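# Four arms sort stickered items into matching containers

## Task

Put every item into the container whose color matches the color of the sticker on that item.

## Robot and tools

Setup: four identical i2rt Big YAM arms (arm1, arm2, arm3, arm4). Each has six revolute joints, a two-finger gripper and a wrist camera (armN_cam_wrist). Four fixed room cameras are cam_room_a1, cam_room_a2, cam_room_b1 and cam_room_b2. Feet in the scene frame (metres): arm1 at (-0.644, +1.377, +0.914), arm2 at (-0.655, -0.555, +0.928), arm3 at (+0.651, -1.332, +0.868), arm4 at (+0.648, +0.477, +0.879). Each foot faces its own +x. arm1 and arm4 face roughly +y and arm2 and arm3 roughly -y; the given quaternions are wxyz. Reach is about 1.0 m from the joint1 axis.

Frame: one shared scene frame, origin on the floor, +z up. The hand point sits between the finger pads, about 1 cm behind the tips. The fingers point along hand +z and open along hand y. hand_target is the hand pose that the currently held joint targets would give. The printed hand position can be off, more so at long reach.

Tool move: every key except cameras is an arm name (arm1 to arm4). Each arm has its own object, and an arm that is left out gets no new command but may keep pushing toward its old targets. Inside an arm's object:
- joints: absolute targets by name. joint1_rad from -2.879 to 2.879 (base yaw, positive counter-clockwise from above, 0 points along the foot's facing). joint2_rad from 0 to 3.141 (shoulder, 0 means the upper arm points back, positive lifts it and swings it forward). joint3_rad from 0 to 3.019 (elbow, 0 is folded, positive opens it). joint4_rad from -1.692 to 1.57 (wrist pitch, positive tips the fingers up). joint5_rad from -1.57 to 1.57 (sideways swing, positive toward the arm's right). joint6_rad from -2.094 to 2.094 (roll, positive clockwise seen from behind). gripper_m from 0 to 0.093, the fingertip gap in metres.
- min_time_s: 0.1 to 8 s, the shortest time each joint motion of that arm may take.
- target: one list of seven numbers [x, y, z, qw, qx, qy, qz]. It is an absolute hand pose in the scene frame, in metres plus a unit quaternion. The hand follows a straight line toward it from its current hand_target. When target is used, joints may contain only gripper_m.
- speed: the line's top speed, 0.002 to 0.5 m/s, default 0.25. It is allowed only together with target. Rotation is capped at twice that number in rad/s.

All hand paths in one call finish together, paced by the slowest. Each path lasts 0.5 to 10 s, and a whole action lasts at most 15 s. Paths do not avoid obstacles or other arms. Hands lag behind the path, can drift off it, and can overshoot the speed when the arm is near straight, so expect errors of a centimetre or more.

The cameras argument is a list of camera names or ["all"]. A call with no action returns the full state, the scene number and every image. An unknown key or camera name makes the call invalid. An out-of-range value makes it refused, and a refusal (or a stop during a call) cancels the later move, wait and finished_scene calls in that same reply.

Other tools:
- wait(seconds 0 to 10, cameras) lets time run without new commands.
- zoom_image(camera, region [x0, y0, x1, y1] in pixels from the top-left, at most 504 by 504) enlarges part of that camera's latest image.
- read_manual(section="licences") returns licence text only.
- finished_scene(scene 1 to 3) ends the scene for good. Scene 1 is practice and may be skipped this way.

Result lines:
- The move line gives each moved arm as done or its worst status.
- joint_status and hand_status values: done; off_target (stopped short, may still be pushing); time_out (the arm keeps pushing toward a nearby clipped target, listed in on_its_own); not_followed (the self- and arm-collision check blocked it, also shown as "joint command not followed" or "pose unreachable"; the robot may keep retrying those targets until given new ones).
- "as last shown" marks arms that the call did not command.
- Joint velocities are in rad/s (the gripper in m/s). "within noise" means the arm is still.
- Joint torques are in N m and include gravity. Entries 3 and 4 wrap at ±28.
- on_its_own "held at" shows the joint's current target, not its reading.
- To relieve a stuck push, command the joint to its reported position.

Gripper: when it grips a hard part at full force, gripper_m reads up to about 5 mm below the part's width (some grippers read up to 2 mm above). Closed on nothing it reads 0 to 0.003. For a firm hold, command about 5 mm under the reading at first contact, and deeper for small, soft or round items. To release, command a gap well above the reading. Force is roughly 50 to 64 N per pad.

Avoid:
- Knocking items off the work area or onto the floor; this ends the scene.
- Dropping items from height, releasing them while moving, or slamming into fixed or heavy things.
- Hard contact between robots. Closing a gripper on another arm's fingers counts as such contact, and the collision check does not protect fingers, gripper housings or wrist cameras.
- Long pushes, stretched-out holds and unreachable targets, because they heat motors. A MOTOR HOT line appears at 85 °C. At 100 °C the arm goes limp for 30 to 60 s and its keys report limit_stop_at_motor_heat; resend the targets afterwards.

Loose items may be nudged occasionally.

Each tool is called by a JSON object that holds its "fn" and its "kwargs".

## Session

{"fn": "move", "kwargs": {}}

Scene clock: 0.00 s.
Joint torques (N m): no reading
Motor temperatures (°C): arm1=[20 23 28 23 21 21 21] | arm2=[23 24 27 22 22 20 23] | arm3=[24 23 24 23 24 23 23] | arm4=[22 22 26 22 24 21 24]
Heat: arm1: hottest joint3_rad 28 °C; arm2: hottest joint3_rad 27 °C; arm3: hottest joint1_rad 24 °C; arm4: hottest joint3_rad 26 °C.
Joint velocities: within noise
arm1.joint_positions: joint1_rad=-0.168 joint2_rad=+0.560 joint3_rad=+1.361 joint4_rad=-1.410 joint5_rad=+0.240 joint6_rad=+0.692 gripper_m=+0.09396
arm1.joint_status: not commanded
arm1.hand: x=-0.5739 y=+1.5732 z=+1.4376 quat_wxyz=(-0.303, +0.280, -0.837, -0.359) (m; scene frame)
arm1.hand_target: x=-0.5739 y=+1.5706 z=+1.4504 quat_wxyz=(-0.308, +0.276, -0.832, -0.370) (m; scene frame)
arm1.hand_status: not commanded
arm2.joint_positions: joint1_rad=+0.198 joint2_rad=+0.636 joint3_rad=+1.409 joint4_rad=-1.213 joint5_rad=-0.086 joint6_rad=-0.484 gripper_m=+0.09396
arm2.joint_status: not commanded
arm2.hand: x=-0.5635 y=-0.7948 z=+1.4992 quat_wxyz=(-0.373, -0.297, -0.790, +0.384) (m; scene frame)
arm2.hand_target: x=-0.5645 y=-0.7917 z=+1.5099 quat_wxyz=(-0.379, -0.294, -0.785, +0.392) (m; scene frame)
arm2.hand_status: not commanded
arm3.joint_positions: joint1_rad=+0.130 joint2_rad=+0.649 joint3_rad=+1.447 joint4_rad=-1.615 joint5_rad=+0.075 joint6_rad=+0.392 gripper_m=+0.09396
arm3.joint_status: not commanded
arm3.hand: x=+0.6387 y=-1.5222 z=+1.3768 quat_wxyz=(-0.293, -0.776, -0.507, +0.235) (m; scene frame)
arm3.hand_target: x=+0.6387 y=-1.5210 z=+1.3861 quat_wxyz=(-0.302, -0.772, -0.504, +0.241) (m; scene frame)
arm3.hand_status: not commanded
arm4.joint_positions: joint1_rad=+0.147 joint2_rad=+0.586 joint3_rad=+1.324 joint4_rad=-1.592 joint5_rad=+0.245 joint6_rad=+0.670 gripper_m=+0.09396
arm4.joint_status: not commanded
arm4.hand: x=+0.6543 y=+0.6697 z=+1.3488 quat_wxyz=(-0.224, +0.451, -0.815, -0.287) (m; scene frame)
arm4.hand_target: x=+0.6546 y=+0.6685 z=+1.3591 quat_wxyz=(-0.227, +0.447, -0.812, -0.299) (m; scene frame)
arm4.hand_status: not commanded
pictures: arm1_cam_wrist, arm2_cam_wrist, arm3_cam_wrist, arm4_cam_wrist, cam_room_a1, cam_room_a2, cam_room_b1, cam_room_b2
Images, in order (width x height): arm1_cam_wrist 672x504, arm2_cam_wrist 672x504, arm3_cam_wrist 672x504, arm4_cam_wrist 672x504, cam_room_a1 672x504, cam_room_a2 672x504, cam_room_b1 672x504, cam_room_b2 672x504.

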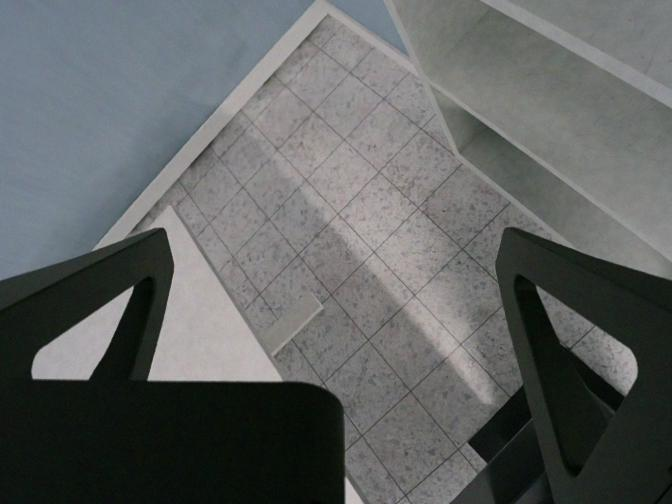

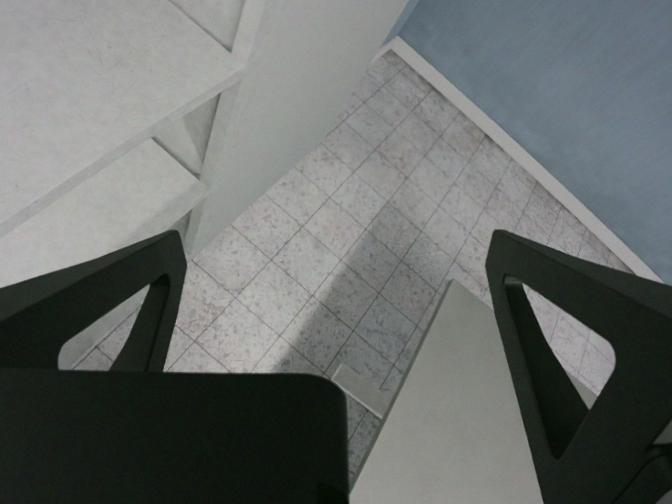

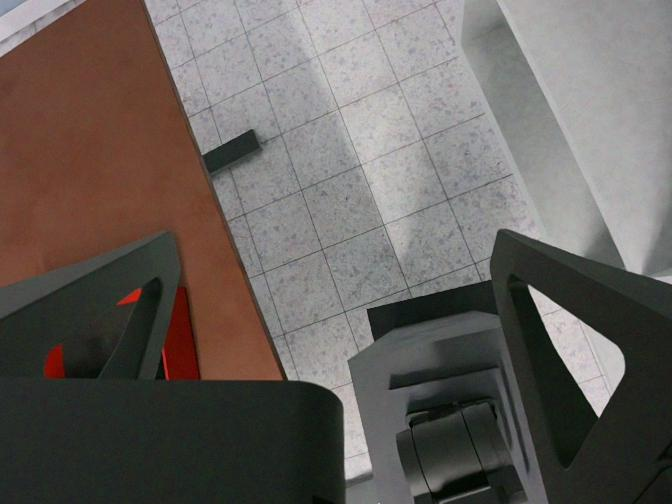

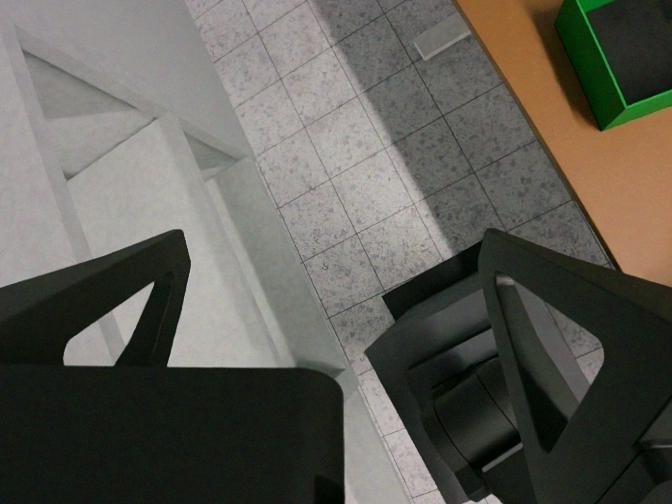

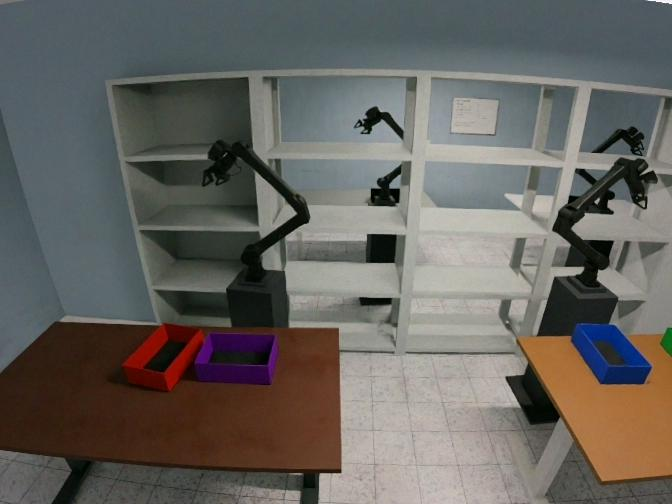

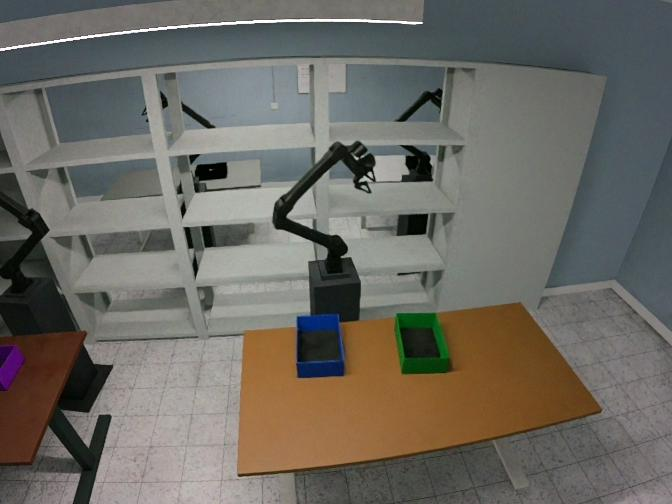

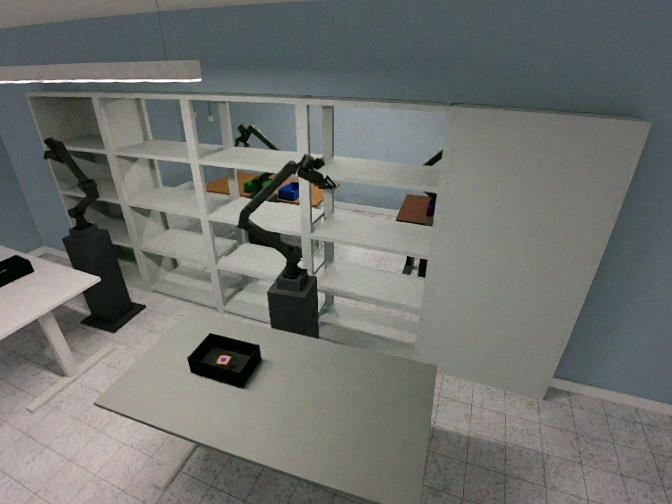

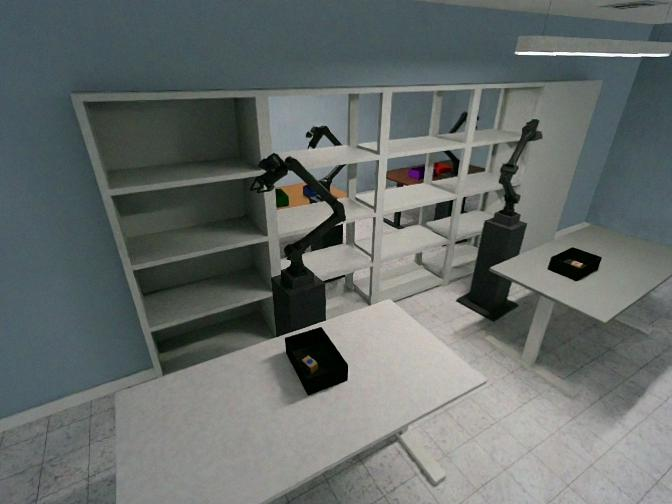

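{"fn": "zoom_image", "kwargs": {"camera": "cam_room_b1", "region": [180, 325, 270, 395]}}

{"fn": "zoom_image", "kwargs": {"camera": "cam_room_b2", "region": [275, 320, 365, 400]}}

{"fn": "move", "kwargs": {"arm1": {"joints": {"joint1_rad": 1.6, "joint2_rad": 1.2, "joint3_rad": 1.5, "joint4_rad": -1.35, "joint5_rad": 0, "joint6_rad": 0}, "min_time_s": 3}, "arm2": {"joints": {"joint1_rad": -1.85, "joint2_rad": 1.2, "joint3_rad": 1.5, "joint4_rad": -1.35, "joint5_rad": 0, "joint6_rad": 0}, "min_time_s": 3}, "arm4": {"joints": {"joint1_rad": -1.6, "joint2_rad": 1.2, "joint3_rad": 1.5, "joint4_rad": -1.35, "joint5_rad": 0, "joint6_rad": 0}, "min_time_s": 3}, "arm3": {"joints": {"joint1_rad": 1.69, "joint2_rad": 1.2, "joint3_rad": 1.5, "joint4_rad": -1.35, "joint5_rad": 0, "joint6_rad": 0}, "min_time_s": 3}, "cameras": ["arm1_cam_wrist", "arm2_cam_wrist", "arm3_cam_wrist", "arm4_cam_wrist"]}}

Scaled by 5.600.

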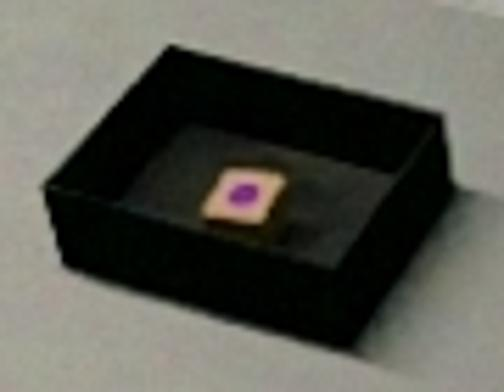

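Scaled by 5.600.

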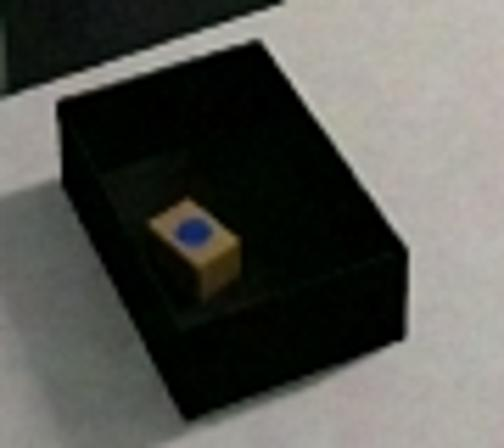

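Scene clock: 10.73 s.
Joint torques (N m): arm1=[-2.08 -6.07 16.69 1.81 0.07 -0.03] | arm2=[1.2 -9.11 16.32 1.14 0.05 0.23] | arm3=[1.38 -9.17 13.59 1.48 0.01 -0.12] | arm4=[1.08 -8.7 12.51 1.36 -0.05 -0.06]
Motor temperatures (°C): arm1=[20 23 30 23 21 21 21] | arm2=[23 24 30 22 22 20 23] | arm3=[24 23 26 23 24 23 23] | arm4=[22 22 28 22 24 21 24]
Heat: arm1: hottest joint3_rad 30 °C; arm2: hottest joint3_rad 30 °C; arm3: hottest joint3_rad 26 °C; arm4: hottest joint3_rad 28 °C.
move: arm1 done; arm2 done; arm3 done; arm4 done
Joint velocities: within noise
arm1.joint_positions: joint1_rad=+1.602 joint2_rad=+1.199 joint3_rad=+1.436 joint4_rad=-1.367 joint5_rad=+0.000 joint6_rad=+0.009 gripper_m=+0.09398
arm1.joint_status: all done
arm1.hand: x=-1.0602 y=+1.3344 z=+1.2939 quat_wxyz=(+0.010, +0.973, +0.045, -0.226) (m; scene frame)
arm1.hand_target: x=-1.0715 y=+1.3340 z=+1.3264 quat_wxyz=(+0.011, +0.963, +0.048, -0.265) (m; scene frame)
arm1.hand_status: not commanded
arm2.joint_positions: joint1_rad=-1.856 joint2_rad=+1.189 joint3_rad=+1.438 joint4_rad=-1.336 joint5_rad=-0.001 joint6_rad=-0.015 gripper_m=+0.09397
arm2.joint_status: all done
arm2.hand: x=-1.0790 y=-0.4843 z=+1.3094 quat_wxyz=(+0.023, -0.968, +0.074, +0.238) (m; scene frame)
arm2.hand_target: x=-1.0862 y=-0.4857 z=+1.3335 quat_wxyz=(+0.022, -0.963, +0.078, +0.256) (m; scene frame)
arm2.hand_status: not commanded
arm3.joint_positions: joint1_rad=+1.686 joint2_rad=+1.198 joint3_rad=+1.447 joint4_rad=-1.364 joint5_rad=+0.001 joint6_rad=+0.008 gripper_m=+0.09398
arm3.joint_status: all done
arm3.hand: x=+1.0771 y=-1.3292 z=+1.2476 quat_wxyz=(-0.227, -0.005, -0.974, +0.007) (m; scene frame)
arm3.hand_target: x=+1.0867 y=-1.3272 z=+1.2738 quat_wxyz=(-0.258, +0.001, -0.966, +0.007) (m; scene frame)
arm3.hand_status: not commanded
arm4.joint_positions: joint1_rad=-1.606 joint2_rad=+1.191 joint3_rad=+1.447 joint4_rad=-1.365 joint5_rad=+0.003 joint6_rad=+0.015 gripper_m=+0.09396
arm4.joint_status: all done
arm4.hand: x=+1.0741 y=+0.4868 z=+1.2589 quat_wxyz=(-0.226, +0.003, -0.974, -0.001) (m; scene frame)
arm4.hand_target: x=+1.0859 y=+0.4901 z=+1.2830 quat_wxyz=(-0.255, +0.014, -0.967, -0.002) (m; scene frame)
arm4.hand_status: not commanded
pictures: arm1_cam_wrist, arm2_cam_wrist, arm3_cam_wrist, arm4_cam_wrist
Images, in order (width x height): arm1_cam_wrist 672x504, arm2_cam_wrist 672x504, arm3_cam_wrist 672x504, arm4_cam_wrist 672x504.

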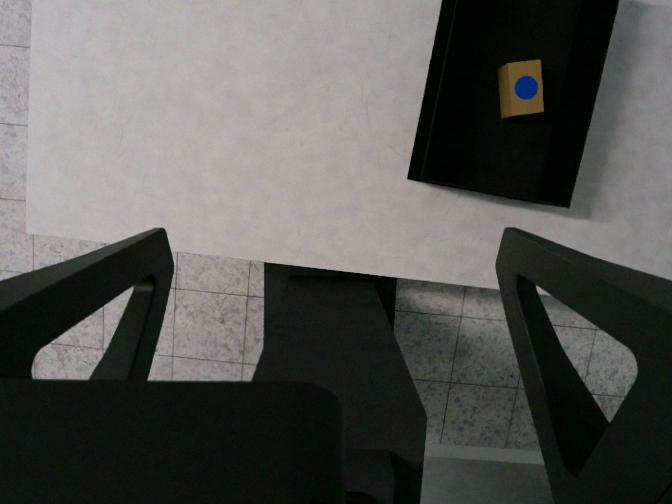

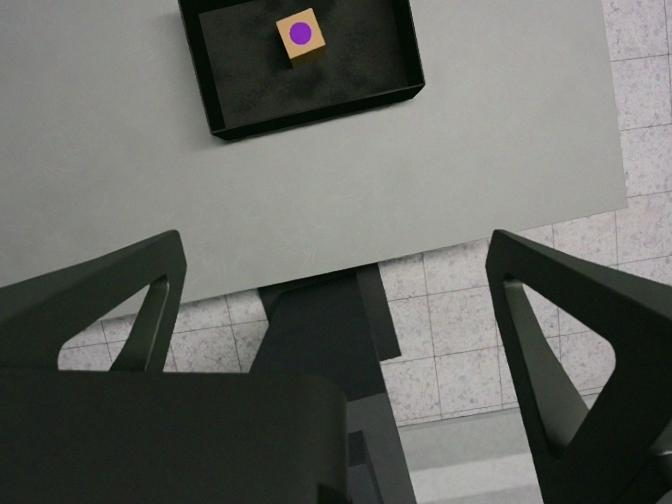

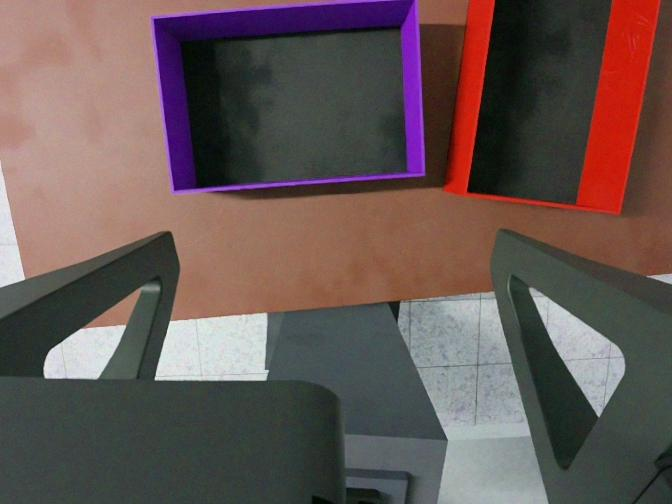

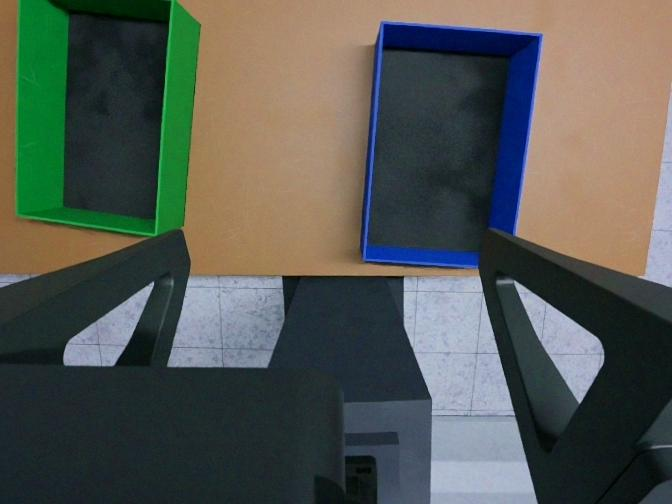

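{"fn": "move", "kwargs": {"arm1": {"target": [-1.226, 1.574, 0.90, 0.0074, 0.9925, 0.0851, -0.0869], "speed": 0.2}, "arm2": {"target": [-1.312, -0.492, 0.89, 0.0053, 0.9943, 0.0608, -0.087], "speed": 0.2}, "arm3": {"joints": {"joint1_rad": -1.95, "joint2_rad": 0.65, "joint3_rad": 1.05, "joint4_rad": -1.4, "joint5_rad": 0, "joint6_rad": 0}, "min_time_s": 7}, "arm4": {"joints": {"joint1_rad": 0.904, "joint2_rad": 0.65, "joint3_rad": 1.05, "joint4_rad": -1.4, "joint5_rad": 0, "joint6_rad": 0}, "min_time_s": 6}, "cameras": ["arm1_cam_wrist", "arm2_cam_wrist"]}}

Scene clock: 78.27 s.
Joint torques (N m): arm1=[-1.85 -16.62 13.3 0.76 -0.08 -0.04] | arm2=[1.55 -21.66 13.27 1.21 -0.25 -0.08] | arm3=[0.5 -1.38 8.35 0.83 0.02 -0.13] | arm4=[1.14 -1.38 8.43 0.61 -0.01 -0.06]
Motor temperatures (°C): arm1=[20 24 39 23 21 21 21] | arm2=[23 25 40 22 22 20 23] | arm3=[24 23 33 23 24 23 23] | arm4=[22 22 38 22 24 21 24]
Heat: arm1: hottest joint3_rad 39 °C; arm2: hottest joint3_rad 40 °C; arm3: hottest joint3_rad 33 °C; arm4: hottest joint3_rad 38 °C.
move: arm1 off_target; arm2 off_target; arm3 done; arm4 done
Joint velocities: within noise
arm1.joint_positions: joint1_rad=+1.158 joint2_rad=+2.063 joint3_rad=+1.427 joint4_rad=-0.861 joint5_rad=-0.084 joint6_rad=-0.505 gripper_m=+0.09398
arm1.joint_status: not commanded
arm1.hand: x=-1.2012 y=+1.5617 z=+0.8821 quat_wxyz=(+0.021, +0.995, +0.082, -0.059) (m; scene frame)
arm1.hand_target: x=-1.2247 y=+1.5735 z=+0.9010 quat_wxyz=(+0.007, +0.993, +0.085, -0.087) (m; scene frame)
arm1.hand_status: off_target (0.033 m and 3.6 deg from the pose sent, 0.490 m and 16.7 deg at the start)
arm2.joint_positions: joint1_rad=-1.804 joint2_rad=+2.149 joint3_rad=+1.568 joint4_rad=-0.857 joint5_rad=-0.039 joint6_rad=-0.209 gripper_m=+0.09397
arm2.joint_status: not commanded
arm2.hand: x=-1.2892 y=-0.4877 z=+0.8824 quat_wxyz=(-0.007, -0.997, -0.048, +0.068) (m; scene frame)
arm2.hand_target: x=-1.3110 y=-0.4922 z=+0.8906 quat_wxyz=(-0.005, -0.994, -0.061, +0.087) (m; scene frame)
arm2.hand_status: off_target (0.024 m and 2.7 deg from the pose sent, 0.480 m and 23.6 deg at the start)
arm3.joint_positions: joint1_rad=-1.940 joint2_rad=+0.656 joint3_rad=+1.057 joint4_rad=-1.393 joint5_rad=+0.000 joint6_rad=+0.007 gripper_m=+0.09399
arm3.joint_status: all done
arm3.hand: x=+0.4298 y=-1.2085 z=+1.2222 quat_wxyz=(+0.062, -0.930, +0.237, +0.274) (m; scene frame)
arm3.hand_target: x=+0.4338 y=-1.2078 z=+1.2193 quat_wxyz=(+0.063, -0.930, +0.239, +0.270) (m; scene frame)
arm3.hand_status: not commanded
arm4.joint_positions: joint1_rad=+0.901 joint2_rad=+0.659 joint3_rad=+1.051 joint4_rad=-1.390 joint5_rad=+0.002 joint6_rad=+0.013 gripper_m=+0.09397
arm4.joint_status: all done
arm4.hand: x=+0.4445 y=+0.6240 z=+1.2331 quat_wxyz=(-0.082, +0.912, -0.297, -0.271) (m; scene frame)
arm4.hand_target: x=+0.4472 y=+0.6206 z=+1.2334 quat_wxyz=(-0.082, +0.915, -0.289, -0.270) (m; scene frame)
arm4.hand_status: not commanded
pictures: arm1_cam_wrist, arm2_cam_wrist
Images, in order (width x height): arm1_cam_wrist 672x504, arm2_cam_wrist 672x504.

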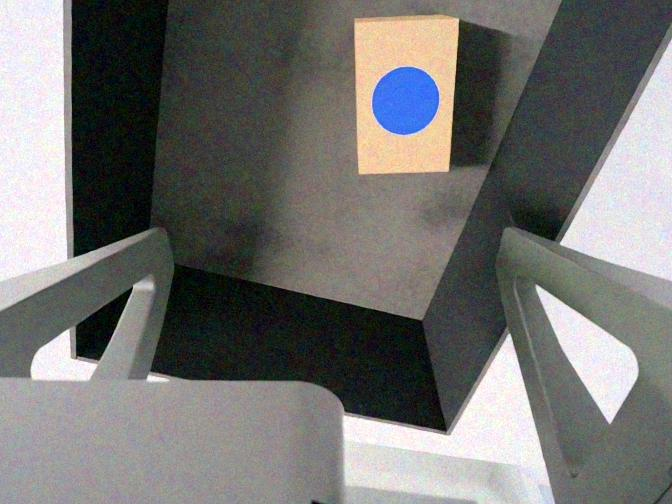

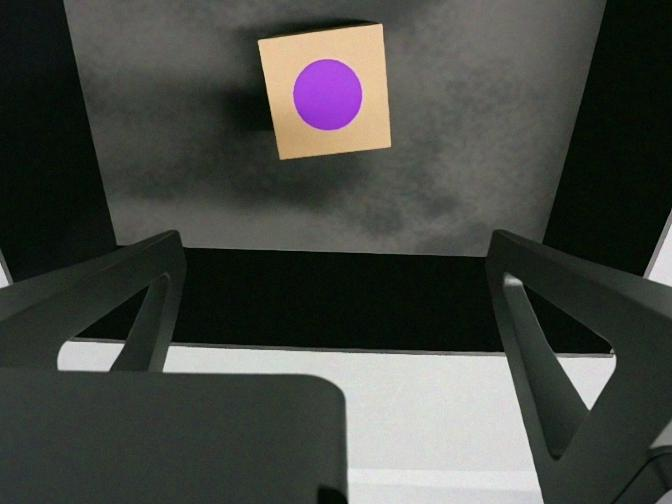

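{"fn": "move", "kwargs": {"arm1": {"target": [-1.230, 1.5905, 0.757, 0.0091, 0.9907, 0.1041, -0.0867], "speed": 0.1}, "arm2": {"target": [-1.3126, -0.501, 0.752, 0.0101, 0.9895, 0.1154, -0.0866], "speed": 0.1}, "cameras": ["arm1_cam_wrist", "arm2_cam_wrist"]}}

Scene clock: 127.87 s.
Joint torques (N m): arm1=[-2.78 -17.32 11.11 1.01 -0.1 -0.06] | arm2=[1.44 -21.83 11.38 1.65 -0.27 -0.09] | arm3=[0.44 -1.44 8.38 0.8 0.01 -0.11] | arm4=[0.85 -1.38 8.34 0.58 -0.02 -0.07]
Motor temperatures (°C): arm1=[20 25 38 23 21 21 21] | arm2=[23 28 37 22 22 20 23] | arm3=[24 23 30 23 24 23 23] | arm4=[22 22 38 22 24 21 24]
Heat: arm1: hottest joint3_rad 38 °C; arm2: hottest joint3_rad 37 °C; arm3: hottest joint3_rad 30 °C; arm4: hottest joint3_rad 38 °C.
move: arm1 off_target; arm2 off_target
Joint velocities: within noise
arm1.joint_positions: joint1_rad=+1.138 joint2_rad=+2.313 joint3_rad=+1.448 joint4_rad=-0.626 joint5_rad=-0.091 joint6_rad=-0.569 gripper_m=+0.09398
arm1.joint_status: not commanded
arm1.hand: x=-1.2079 y=+1.5754 z=+0.7496 quat_wxyz=(+0.021, +0.992, +0.104, -0.063) (m; scene frame)
arm1.hand_target: x=-1.2289 y=+1.5904 z=+0.7580 quat_wxyz=(+0.009, +0.991, +0.104, -0.087) (m; scene frame)
arm1.hand_status: off_target (0.028 m and 3.0 deg from the pose sent, 0.132 m and 4.3 deg at the start)
arm2.joint_positions: joint1_rad=-1.794 joint2_rad=+2.369 joint3_rad=+1.572 joint4_rad=-0.642 joint5_rad=-0.056 joint6_rad=-0.308 gripper_m=+0.09397
arm2.joint_status: not commanded
arm2.hand: x=-1.2922 y=-0.4963 z=+0.7547 quat_wxyz=(-0.012, -0.992, -0.102, +0.069) (m; scene frame)
arm2.hand_target: x=-1.3117 y=-0.5012 z=+0.7528 quat_wxyz=(-0.010, -0.989, -0.115, +0.087) (m; scene frame)
arm2.hand_status: off_target (0.021 m and 2.5 deg from the pose sent, 0.133 m and 8.1 deg at the start)
arm3, arm4: as last shown
pictures: arm1_cam_wrist, arm2_cam_wrist
Images, in order (width x height): arm1_cam_wrist 672x504, arm2_cam_wrist 672x504.

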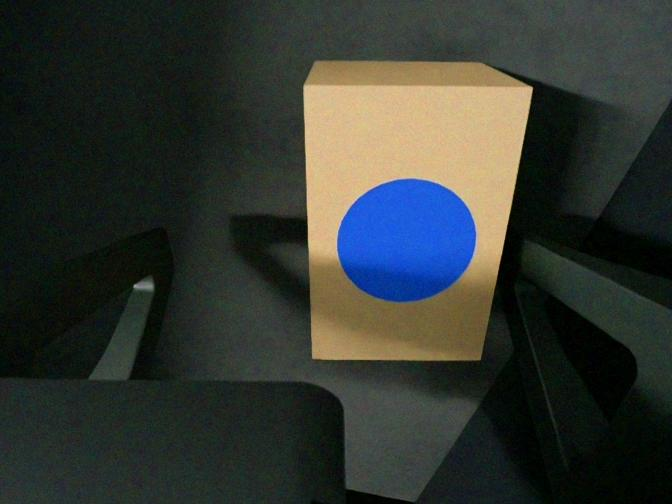

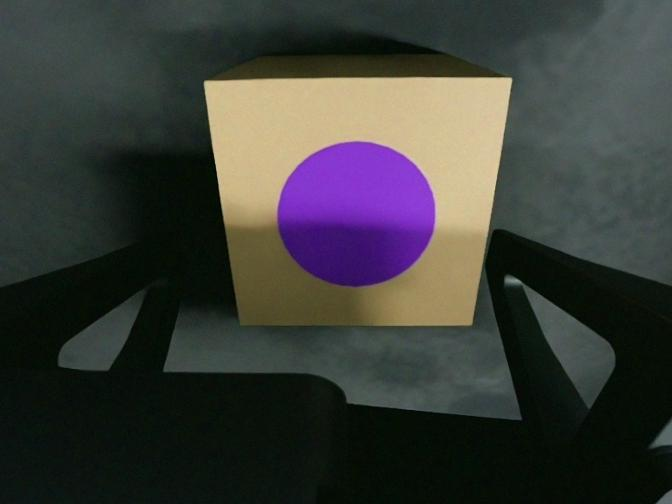

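{"fn": "move", "kwargs": {"arm1": {"target": [-1.2494, 1.602, 0.770, 0.0091, 0.9907, 0.1041, -0.0867], "speed": 0.08}, "arm2": {"target": [-1.341, -0.503, 0.766, 0.0101, 0.9895, 0.1154, -0.0866], "speed": 0.08}, "cameras": ["arm1_cam_wrist", "arm2_cam_wrist"]}}

Scene clock: 146.03 s.
Joint torques (N m): arm1=[-2.73 -16.79 11.84 0.32 -0.04 -0.06] | arm2=[1.44 -22.3 11.97 0.49 -0.23 -0.02] | arm3=[0.44 -1.38 8.38 0.84 0.01 -0.11] | arm4=[0.97 -1.38 8.46 0.62 -0.01 -0.09]
Motor temperatures (°C): arm1=[20 26 37 23 21 21 21] | arm2=[23 29 37 22 22 20 23] | arm3=[24 23 29 23 24 23 23] | arm4=[22 22 37 22 24 21 24]
Heat: arm1: hottest joint3_rad 37 °C; arm2: hottest joint3_rad 37 °C; arm3: hottest joint3_rad 29 °C; arm4: hottest joint3_rad 37 °C.
move: arm1 off_target; arm2 off_target
Joint velocities: within noise
arm1.joint_positions: joint1_rad=+1.137 joint2_rad=+2.319 joint3_rad=+1.534 joint4_rad=-0.668 joint5_rad=-0.094 joint6_rad=-0.575 gripper_m=+0.09398
arm1.joint_status: not commanded
arm1.hand: x=-1.2389 y=+1.5872 z=+0.7701 quat_wxyz=(+0.013, +0.991, +0.107, -0.081) (m; scene frame)
arm1.hand_target: x=-1.2487 y=+1.6019 z=+0.7704 quat_wxyz=(+0.009, +0.991, +0.104, -0.087) (m; scene frame)
arm1.hand_status: off_target (0.018 m and 0.8 deg from the pose sent, 0.053 m and 3.0 deg at the start)
arm2.joint_positions: joint1_rad=-1.786 joint2_rad=+2.391 joint3_rad=+1.690 joint4_rad=-0.696 joint5_rad=-0.056 joint6_rad=-0.308 gripper_m=+0.09397
arm2.joint_status: not commanded
arm2.hand: x=-1.3321 y=-0.4971 z=+0.7756 quat_wxyz=(-0.008, -0.990, -0.107, +0.089) (m; scene frame)
arm2.hand_target: x=-1.3403 y=-0.5031 z=+0.7662 quat_wxyz=(-0.010, -0.989, -0.115, +0.087) (m; scene frame)
arm2.hand_status: off_target (0.014 m and 1.1 deg from the pose sent, 0.051 m and 2.5 deg at the start)
arm3, arm4: as last shown
pictures: arm1_cam_wrist, arm2_cam_wrist
Images, in order (width x height): arm1_cam_wrist 672x504, arm2_cam_wrist 672x504.

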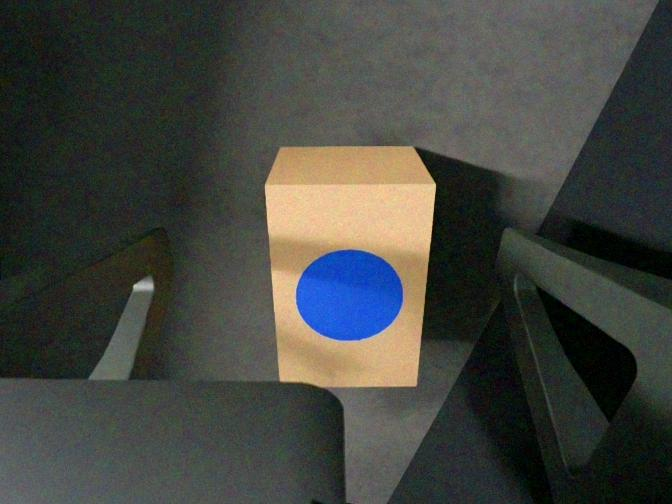

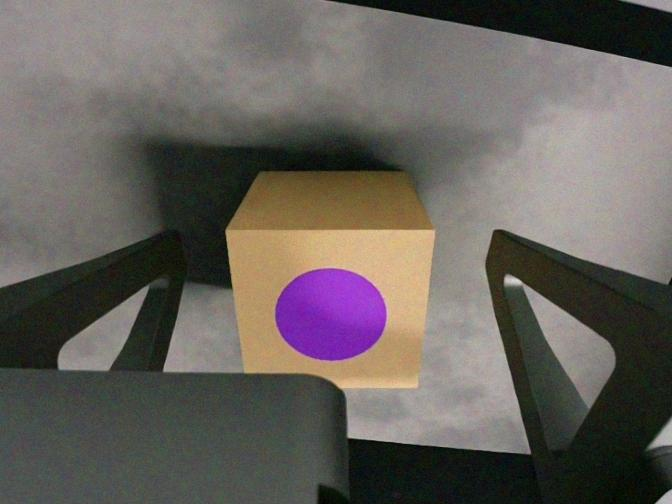

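{"fn": "move", "kwargs": {"arm1": {"target": [-1.2410, 1.607, 0.756, 0.0091, 0.9907, 0.1041, -0.0867], "speed": 0.06}, "arm2": {"target": [-1.336, -0.502, 0.754, 0.0101, 0.9895, 0.1154, -0.0866], "speed": 0.06}, "cameras": ["arm1_cam_wrist", "arm2_cam_wrist"]}}

Scene clock: 157.03 s.
Joint torques (N m): arm1=[-2.78 -17.49 9.95 1.11 -0.02 -0.07] | arm2=[1.2 -22.07 10.5 1.61 -0.24 -0.04] | arm3=[0.56 -1.38 8.36 0.79 0.01 -0.11] | arm4=[0.91 -1.03 8.4 0.49 0.02 -0.1]
Motor temperatures (°C): arm1=[20 26 37 23 21 21 21] | arm2=[23 29 37 22 22 20 23] | arm3=[24 23 29 23 24 23 23] | arm4=[22 22 37 22 24 21 24]
Heat: arm1: hottest joint3_rad 37 °C; arm2: hottest joint3_rad 37 °C; arm3: hottest joint3_rad 29 °C; arm4: hottest joint3_rad 37 °C.
move: arm1 off_target; arm2 off_target
Joint velocities: within noise
arm1.joint_positions: joint1_rad=+1.131 joint2_rad=+2.338 joint3_rad=+1.534 joint4_rad=-0.661 joint5_rad=-0.096 joint6_rad=-0.588 gripper_m=+0.09398
arm1.joint_status: not commanded
arm1.hand: x=-1.2345 y=+1.5889 z=+0.7589 quat_wxyz=(+0.016, +0.991, +0.111, -0.077) (m; scene frame)
arm1.hand_target: x=-1.2403 y=+1.6068 z=+0.7564 quat_wxyz=(+0.009, +0.991, +0.104, -0.087) (m; scene frame)
arm1.hand_status: off_target (0.019 m and 1.6 deg from the pose sent, 0.024 m and 0.8 deg at the start)
arm2.joint_positions: joint1_rad=-1.786 joint2_rad=+2.402 joint3_rad=+1.690 joint4_rad=-0.696 joint5_rad=-0.056 joint6_rad=-0.308 gripper_m=+0.09397
arm2.joint_status: not commanded
arm2.hand: x=-1.3289 y=-0.4973 z=+0.7684 quat_wxyz=(-0.009, -0.991, -0.107, +0.084) (m; scene frame)
arm2.hand_target: x=-1.3352 y=-0.5020 z=+0.7543 quat_wxyz=(-0.010, -0.989, -0.115, +0.087) (m; scene frame)
arm2.hand_status: off_target (0.017 m and 1.1 deg from the pose sent, 0.023 m and 1.1 deg at the start)
arm3, arm4: as last shown
pictures: arm1_cam_wrist, arm2_cam_wrist
Images, in order (width x height): arm1_cam_wrist 672x504, arm2_cam_wrist 672x504.

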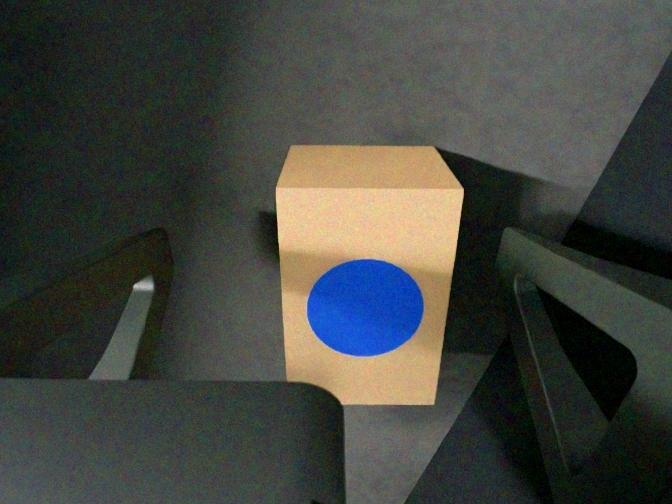

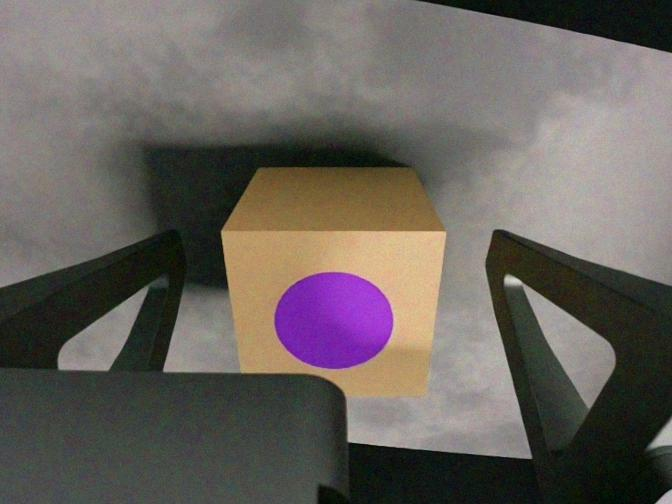

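{"fn": "move", "kwargs": {"arm1": {"joints": {"gripper_m": 0.060}}, "arm2": {"joints": {"gripper_m": 0.060}}}}

{"fn": "move", "kwargs": {"arm1": {"joints": {"gripper_m": 0.035}}, "arm2": {"joints": {"gripper_m": 0.044}}, "cameras": ["arm1_cam_wrist", "arm2_cam_wrist"]}}

Scene clock: 167.27 s.
Joint torques (N m): arm1=[-1.61 -17.44 9.99 1.1 -0.04 -0.06] | arm2=[1.2 -21.95 10.45 1.61 -0.24 -0.04] | arm3=[0.5 -1.67 8.39 0.81 0.02 -0.11] | arm4=[1.03 -1.79 8.53 0.59 -0.02 -0.08]
Motor temperatures (°C): arm1=[20 26 37 23 21 21 21] | arm2=[23 29 37 22 22 20 23] | arm3=[24 23 29 23 24 23 23] | arm4=[22 22 37 22 24 21 24]
Heat: arm1: hottest joint3_rad 37 °C; arm2: hottest joint3_rad 37 °C; arm3: hottest joint3_rad 29 °C; arm4: hottest joint3_rad 37 °C.
move: arm1 done; arm2 done
Joint velocities: within noise
arm1.joint_positions: joint1_rad=+1.115 joint2_rad=+2.338 joint3_rad=+1.534 joint4_rad=-0.661 joint5_rad=-0.096 joint6_rad=-0.588 gripper_m=+0.06007
arm1.joint_status: all done
arm1.hand: x=-1.2310 y=+1.5984 z=+0.7589 quat_wxyz=(+0.015, +0.992, +0.103, -0.077) (m; scene frame)
arm1.hand_target: x=-1.2403 y=+1.6067 z=+0.7564 quat_wxyz=(+0.009, +0.991, +0.104, -0.087) (m; scene frame)
arm1.hand_status: not commanded
arm2.joint_positions: joint1_rad=-1.786 joint2_rad=+2.402 joint3_rad=+1.690 joint4_rad=-0.696 joint5_rad=-0.056 joint6_rad=-0.308 gripper_m=+0.06010
arm2.joint_status: all done
arm2.hand: x=-1.3289 y=-0.4973 z=+0.7684 quat_wxyz=(-0.009, -0.991, -0.107, +0.084) (m; scene frame)
arm2.hand_target: x=-1.3352 y=-0.5020 z=+0.7543 quat_wxyz=(-0.010, -0.989, -0.115, +0.087) (m; scene frame)
arm2.hand_status: not commanded
arm3, arm4: as last shown
pictures: none

Scene clock: 167.77 s.
Joint torques (N m): arm1=[-1.67 -17.32 9.74 1.16 -0.05 -0.07] | arm2=[1.26 -21.95 10.48 1.58 -0.23 -0.04] | arm3=[0.62 -1.49 8.39 0.8 0.01 -0.11] | arm4=[0.97 -1.38 8.46 0.55 0.01 -0.07]
Motor temperatures (°C): arm1=[20 26 37 23 21 21 21] | arm2=[23 29 37 22 22 20 23] | arm3=[24 23 29 23 24 23 23] | arm4=[22 22 37 22 24 21 24]
Heat: arm1: hottest joint3_rad 37 °C; arm2: hottest joint3_rad 37 °C; arm3: hottest joint3_rad 29 °C; arm4: hottest joint3_rad 37 °C.
move: arm1 off_target; arm2 off_target
Joint velocities: within noise
arm1.joint_positions: joint1_rad=+1.115 joint2_rad=+2.338 joint3_rad=+1.534 joint4_rad=-0.660 joint5_rad=-0.095 joint6_rad=-0.588 gripper_m=+0.04312
arm1.joint_status: gripper_m off_target (ended at +0.04315, target +0.03500)
arm1.hand: x=-1.2312 y=+1.5985 z=+0.7589 quat_wxyz=(+0.015, +0.992, +0.103, -0.077) (m; scene frame)
arm1.hand_target: x=-1.2404 y=+1.6067 z=+0.7564 quat_wxyz=(+0.009, +0.991, +0.104, -0.087) (m; scene frame)
arm1.hand_status: not commanded
arm2.joint_positions: joint1_rad=-1.786 joint2_rad=+2.402 joint3_rad=+1.690 joint4_rad=-0.696 joint5_rad=-0.056 joint6_rad=-0.308 gripper_m=+0.05302
arm2.joint_status: gripper_m off_target (ended at +0.05304, target +0.04400)
arm2.hand: x=-1.3289 y=-0.4973 z=+0.7684 quat_wxyz=(-0.009, -0.991, -0.107, +0.084) (m; scene frame)
arm2.hand_target: x=-1.3352 y=-0.5020 z=+0.7543 quat_wxyz=(-0.010, -0.989, -0.115, +0.087) (m; scene frame)
arm2.hand_status: not commanded
arm3, arm4: as last shown
pictures: arm1_cam_wrist, arm2_cam_wrist
Images, in order (width x height): arm1_cam_wrist 672x504, arm2_cam_wrist 672x504.

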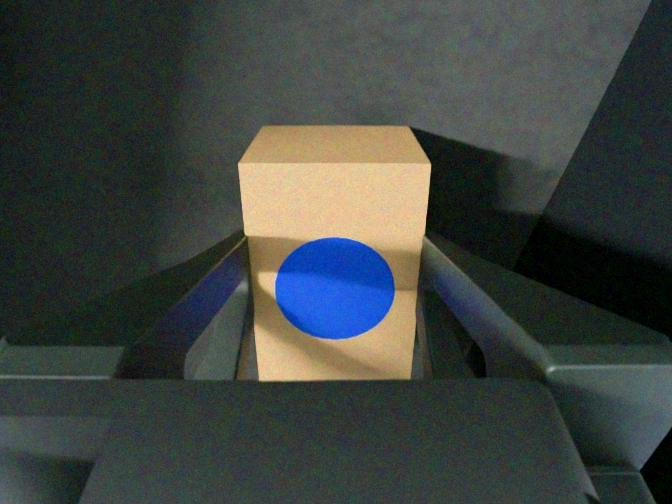

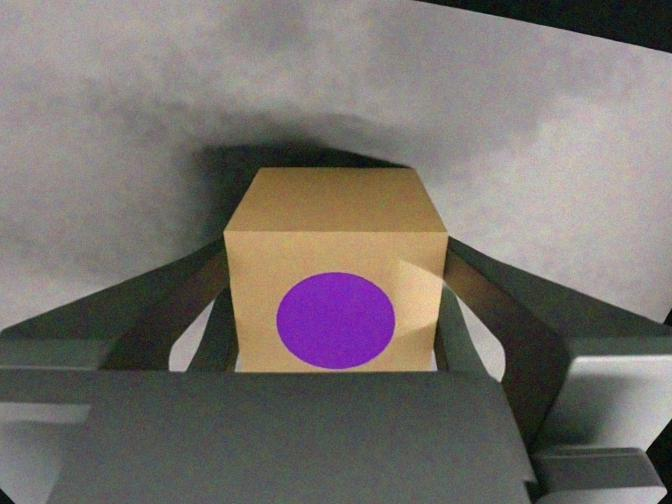

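{"fn": "move", "kwargs": {"arm1": {"target": [-1.236, 1.603, 0.92, 0.0091, 0.9907, 0.1041, -0.0867], "speed": 0.15}, "arm2": {"target": [-1.333, -0.502, 0.92, 0.0101, 0.9895, 0.1154, -0.0866], "speed": 0.15}}}

{"fn": "move", "kwargs": {"arm1": {"joints": {"joint2_rad": 0.65, "joint3_rad": 1.05, "joint4_rad": -1.53, "joint5_rad": 0, "joint6_rad": 0}, "min_time_s": 2.8}, "arm2": {"joints": {"joint2_rad": 0.65, "joint3_rad": 1.05, "joint4_rad": -1.53, "joint5_rad": 0, "joint6_rad": 0}, "min_time_s": 2.8}, "cameras": ["arm1_cam_wrist", "arm2_cam_wrist"]}}

{"fn": "move", "kwargs": {"arm1": {"joints": {"joint1_rad": -2.26}, "min_time_s": 5}, "arm2": {"joints": {"joint1_rad": 0.88}, "min_time_s": 4}, "cameras": ["arm1_cam_wrist", "arm2_cam_wrist"]}}

Scene clock: 180.57 s.
Joint torques (N m): arm1=[-1.85 -19.14 12.97 0.14 -0.02 -0.02] | arm2=[1.2 -25.17 12.78 0.44 -0.23 -0.05] | arm3=[0.73 -1.44 8.35 0.85 0.01 -0.11] | arm4=[0.91 -1.14 8.49 0.39 -0.02 -0.08]
Motor temperatures (°C): arm1=[20 26 37 23 21 21 22] | arm2=[23 29 36 22 22 20 23] | arm3=[24 23 29 23 24 23 23] | arm4=[22 22 37 22 24 21 24]
Heat: arm1: hottest joint3_rad 37 °C; arm2: hottest joint3_rad 36 °C; arm3: hottest joint3_rad 29 °C; arm4: hottest joint3_rad 37 °C.
move: arm1 off_target; arm2 off_target
Joint velocities: within noise
arm1.joint_positions: joint1_rad=+1.115 joint2_rad=+2.104 joint3_rad=+1.534 joint4_rad=-0.924 joint5_rad=-0.095 joint6_rad=-0.588 gripper_m=+0.04314
arm1.joint_status: not commanded
arm1.hand: x=-1.2184 y=+1.5938 z=+0.8933 quat_wxyz=(+0.022, +0.992, +0.102, -0.064) (m; scene frame)
arm1.hand_target: x=-1.2350 y=+1.6025 z=+0.9203 quat_wxyz=(+0.009, +0.991, +0.104, -0.087) (m; scene frame)
arm1.hand_status: off_target (0.033 m and 3.0 deg from the pose sent, 0.161 m and 1.3 deg at the start)
arm2.joint_positions: joint1_rad=-1.786 joint2_rad=+2.189 joint3_rad=+1.690 joint4_rad=-0.942 joint5_rad=-0.056 joint6_rad=-0.308 gripper_m=+0.05302
arm2.joint_status: not commanded
arm2.hand: x=-1.3166 y=-0.4990 z=+0.8983 quat_wxyz=(-0.013, -0.992, -0.106, +0.068) (m; scene frame)
arm2.hand_target: x=-1.3322 y=-0.5020 z=+0.9203 quat_wxyz=(-0.010, -0.989, -0.115, +0.087) (m; scene frame)
arm2.hand_status: off_target (0.027 m and 2.4 deg from the pose sent, 0.152 m and 1.1 deg at the start)
arm3, arm4: as last shown
pictures: none

Scene clock: 183.90 s.
Joint torques (N m): arm1=[-2.2 3.49 10.62 0.88 0.11 0.16] | arm2=[1.38 -0.62 9.68 1.22 0.15 0.23] | arm3=[0.62 -1.55 8.38 0.8 0.01 -0.12] | arm4=[0.73 -1.67 8.57 0.51 0.01 -0.1]
Motor temperatures (°C): arm1=[20 26 36 23 21 21 22] | arm2=[23 28 36 22 22 20 23] | arm3=[24 23 29 23 24 23 23] | arm4=[22 22 37 22 24 21 24]
Heat: arm1: hottest joint3_rad 36 °C; arm2: hottest joint3_rad 36 °C; arm3: hottest joint3_rad 29 °C; arm4: hottest joint3_rad 37 °C.
move: arm1 done; arm2 done
Joint velocities: within noise
arm1.joint_positions: joint1_rad=+1.115 joint2_rad=+0.644 joint3_rad=+1.049 joint4_rad=-1.522 joint5_rad=-0.002 joint6_rad=-0.009 gripper_m=+0.04314
arm1.joint_status: all done
arm1.hand: x=-0.8416 y=+1.4593 z=+1.2571 quat_wxyz=(-0.043, +0.955, -0.183, -0.228) (m; scene frame)
arm1.hand_target: x=-0.8410 y=+1.4600 z=+1.2557 quat_wxyz=(-0.042, +0.956, -0.189, -0.222) (m; scene frame)
arm1.hand_status: not commanded
arm2.joint_positions: joint1_rad=-1.786 joint2_rad=+0.645 joint3_rad=+1.061 joint4_rad=-1.520 joint5_rad=-0.004 joint6_rad=-0.015 gripper_m=+0.05302
arm2.joint_status: all done
arm2.hand: x=-0.8756 y=-0.5348 z=+1.2731 quat_wxyz=(+0.013, -0.972, +0.040, +0.230) (m; scene frame)
arm2.hand_target: x=-0.8738 y=-0.5356 z=+1.2660 quat_wxyz=(+0.012, -0.975, +0.045, +0.217) (m; scene frame)
arm2.hand_status: not commanded
arm3, arm4: as last shown
pictures: arm1_cam_wrist, arm2_cam_wrist
Images, in order (width x height): arm1_cam_wrist 672x504, arm2_cam_wrist 672x504.

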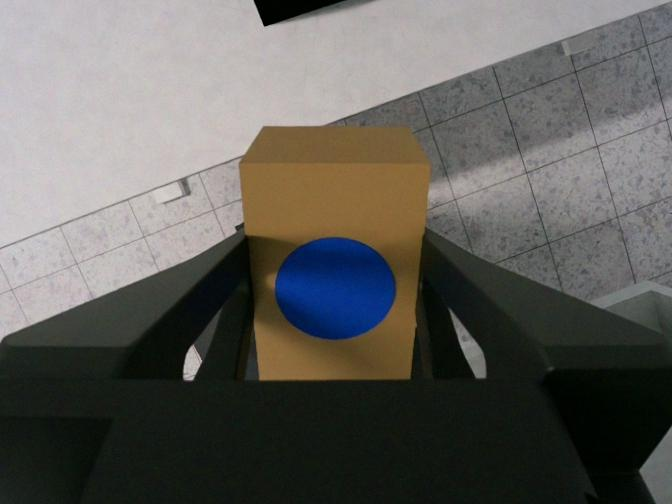

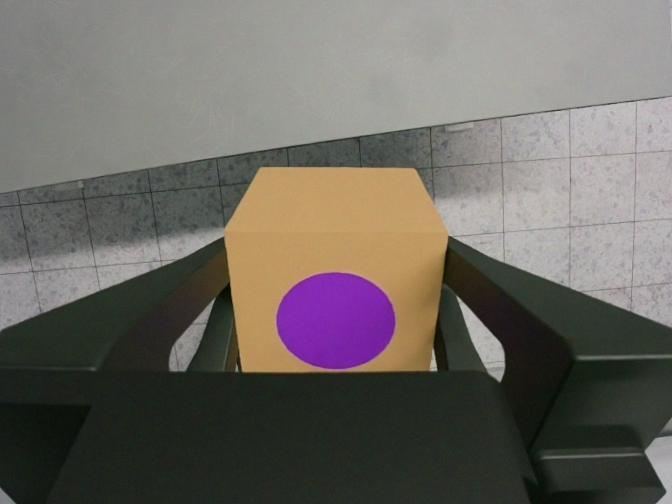

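Scene clock: 189.23 s.
Joint torques (N m): arm1=[-2.78 2.2 10.56 0.81 0.08 0.11] | arm2=[1.08 -0.67 9.62 1.29 -0.02 0.21] | arm3=[0.44 -1.32 8.4 0.84 0.02 -0.11] | arm4=[1.03 -1.14 8.55 0.66 0 -0.1]
Motor temperatures (°C): arm1=[20 26 36 23 21 21 22] | arm2=[23 28 36 22 22 20 24] | arm3=[24 23 29 23 24 23 23] | arm4=[22 22 37 22 24 21 24]
Heat: arm1: hottest joint3_rad 36 °C; arm2: hottest joint3_rad 36 °C; arm3: hottest joint3_rad 29 °C; arm4: hottest joint3_rad 37 °C.
move: arm1 done; arm2 done
Joint velocities: within noise
arm1.joint_positions: joint1_rad=-2.255 joint2_rad=+0.644 joint3_rad=+1.049 joint4_rad=-1.522 joint5_rad=+0.000 joint6_rad=-0.008 gripper_m=+0.04314
arm1.joint_status: all done
arm1.hand: x=-0.4594 y=+1.2494 z=+1.2505 quat_wxyz=(-0.207, -0.291, -0.932, +0.070) (m; scene frame)
arm1.hand_target: x=-0.4605 y=+1.2486 z=+1.2492 quat_wxyz=(-0.201, -0.298, -0.931, +0.068) (m; scene frame)
arm1.hand_status: not commanded
arm2.joint_positions: joint1_rad=+0.877 joint2_rad=+0.645 joint3_rad=+1.061 joint4_rad=-1.520 joint5_rad=+0.000 joint6_rad=-0.014 gripper_m=+0.05303
arm2.joint_status: all done
arm2.hand: x=-0.4707 y=-0.6772 z=+1.2734 quat_wxyz=(-0.222, -0.270, -0.935, +0.065) (m; scene frame)
arm2.hand_target: x=-0.4719 y=-0.6756 z=+1.2663 quat_wxyz=(-0.210, -0.277, -0.936, +0.060) (m; scene frame)
arm2.hand_status: not commanded
arm3.joint_positions: joint1_rad=-1.940 joint2_rad=+0.656 joint3_rad=+1.057 joint4_rad=-1.393 joint5_rad=+0.000 joint6_rad=+0.007 gripper_m=+0.09399
arm3.joint_status: not commanded
arm3.hand: x=+0.4298 y=-1.2085 z=+1.2222 quat_wxyz=(+0.062, -0.930, +0.237, +0.274) (m; scene frame)
arm3.hand_target: x=+0.4338 y=-1.2078 z=+1.2193 quat_wxyz=(+0.063, -0.930, +0.239, +0.270) (m; scene frame)
arm3.hand_status: not commanded
arm4.joint_positions: joint1_rad=+0.901 joint2_rad=+0.659 joint3_rad=+1.051 joint4_rad=-1.390 joint5_rad=+0.002 joint6_rad=+0.013 gripper_m=+0.09397
arm4.joint_status: not commanded
arm4.hand: x=+0.4445 y=+0.6240 z=+1.2331 quat_wxyz=(-0.082, +0.912, -0.297, -0.271) (m; scene frame)
arm4.hand_target: x=+0.4472 y=+0.6206 z=+1.2334 quat_wxyz=(-0.082, +0.915, -0.289, -0.270) (m; scene frame)
arm4.hand_status: not commanded
pictures: arm1_cam_wrist, arm2_cam_wrist
Images, in order (width x height): arm1_cam_wrist 672x504, arm2_cam_wrist 672x504.

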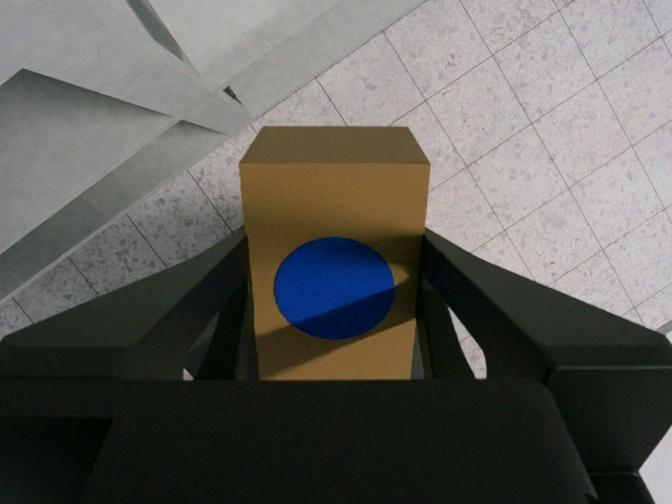

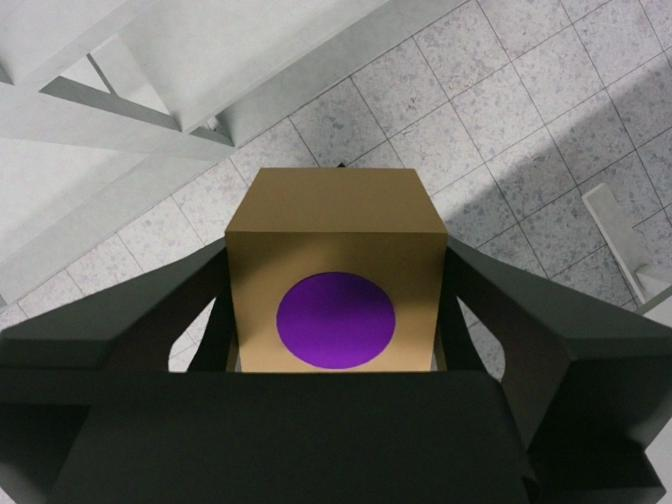

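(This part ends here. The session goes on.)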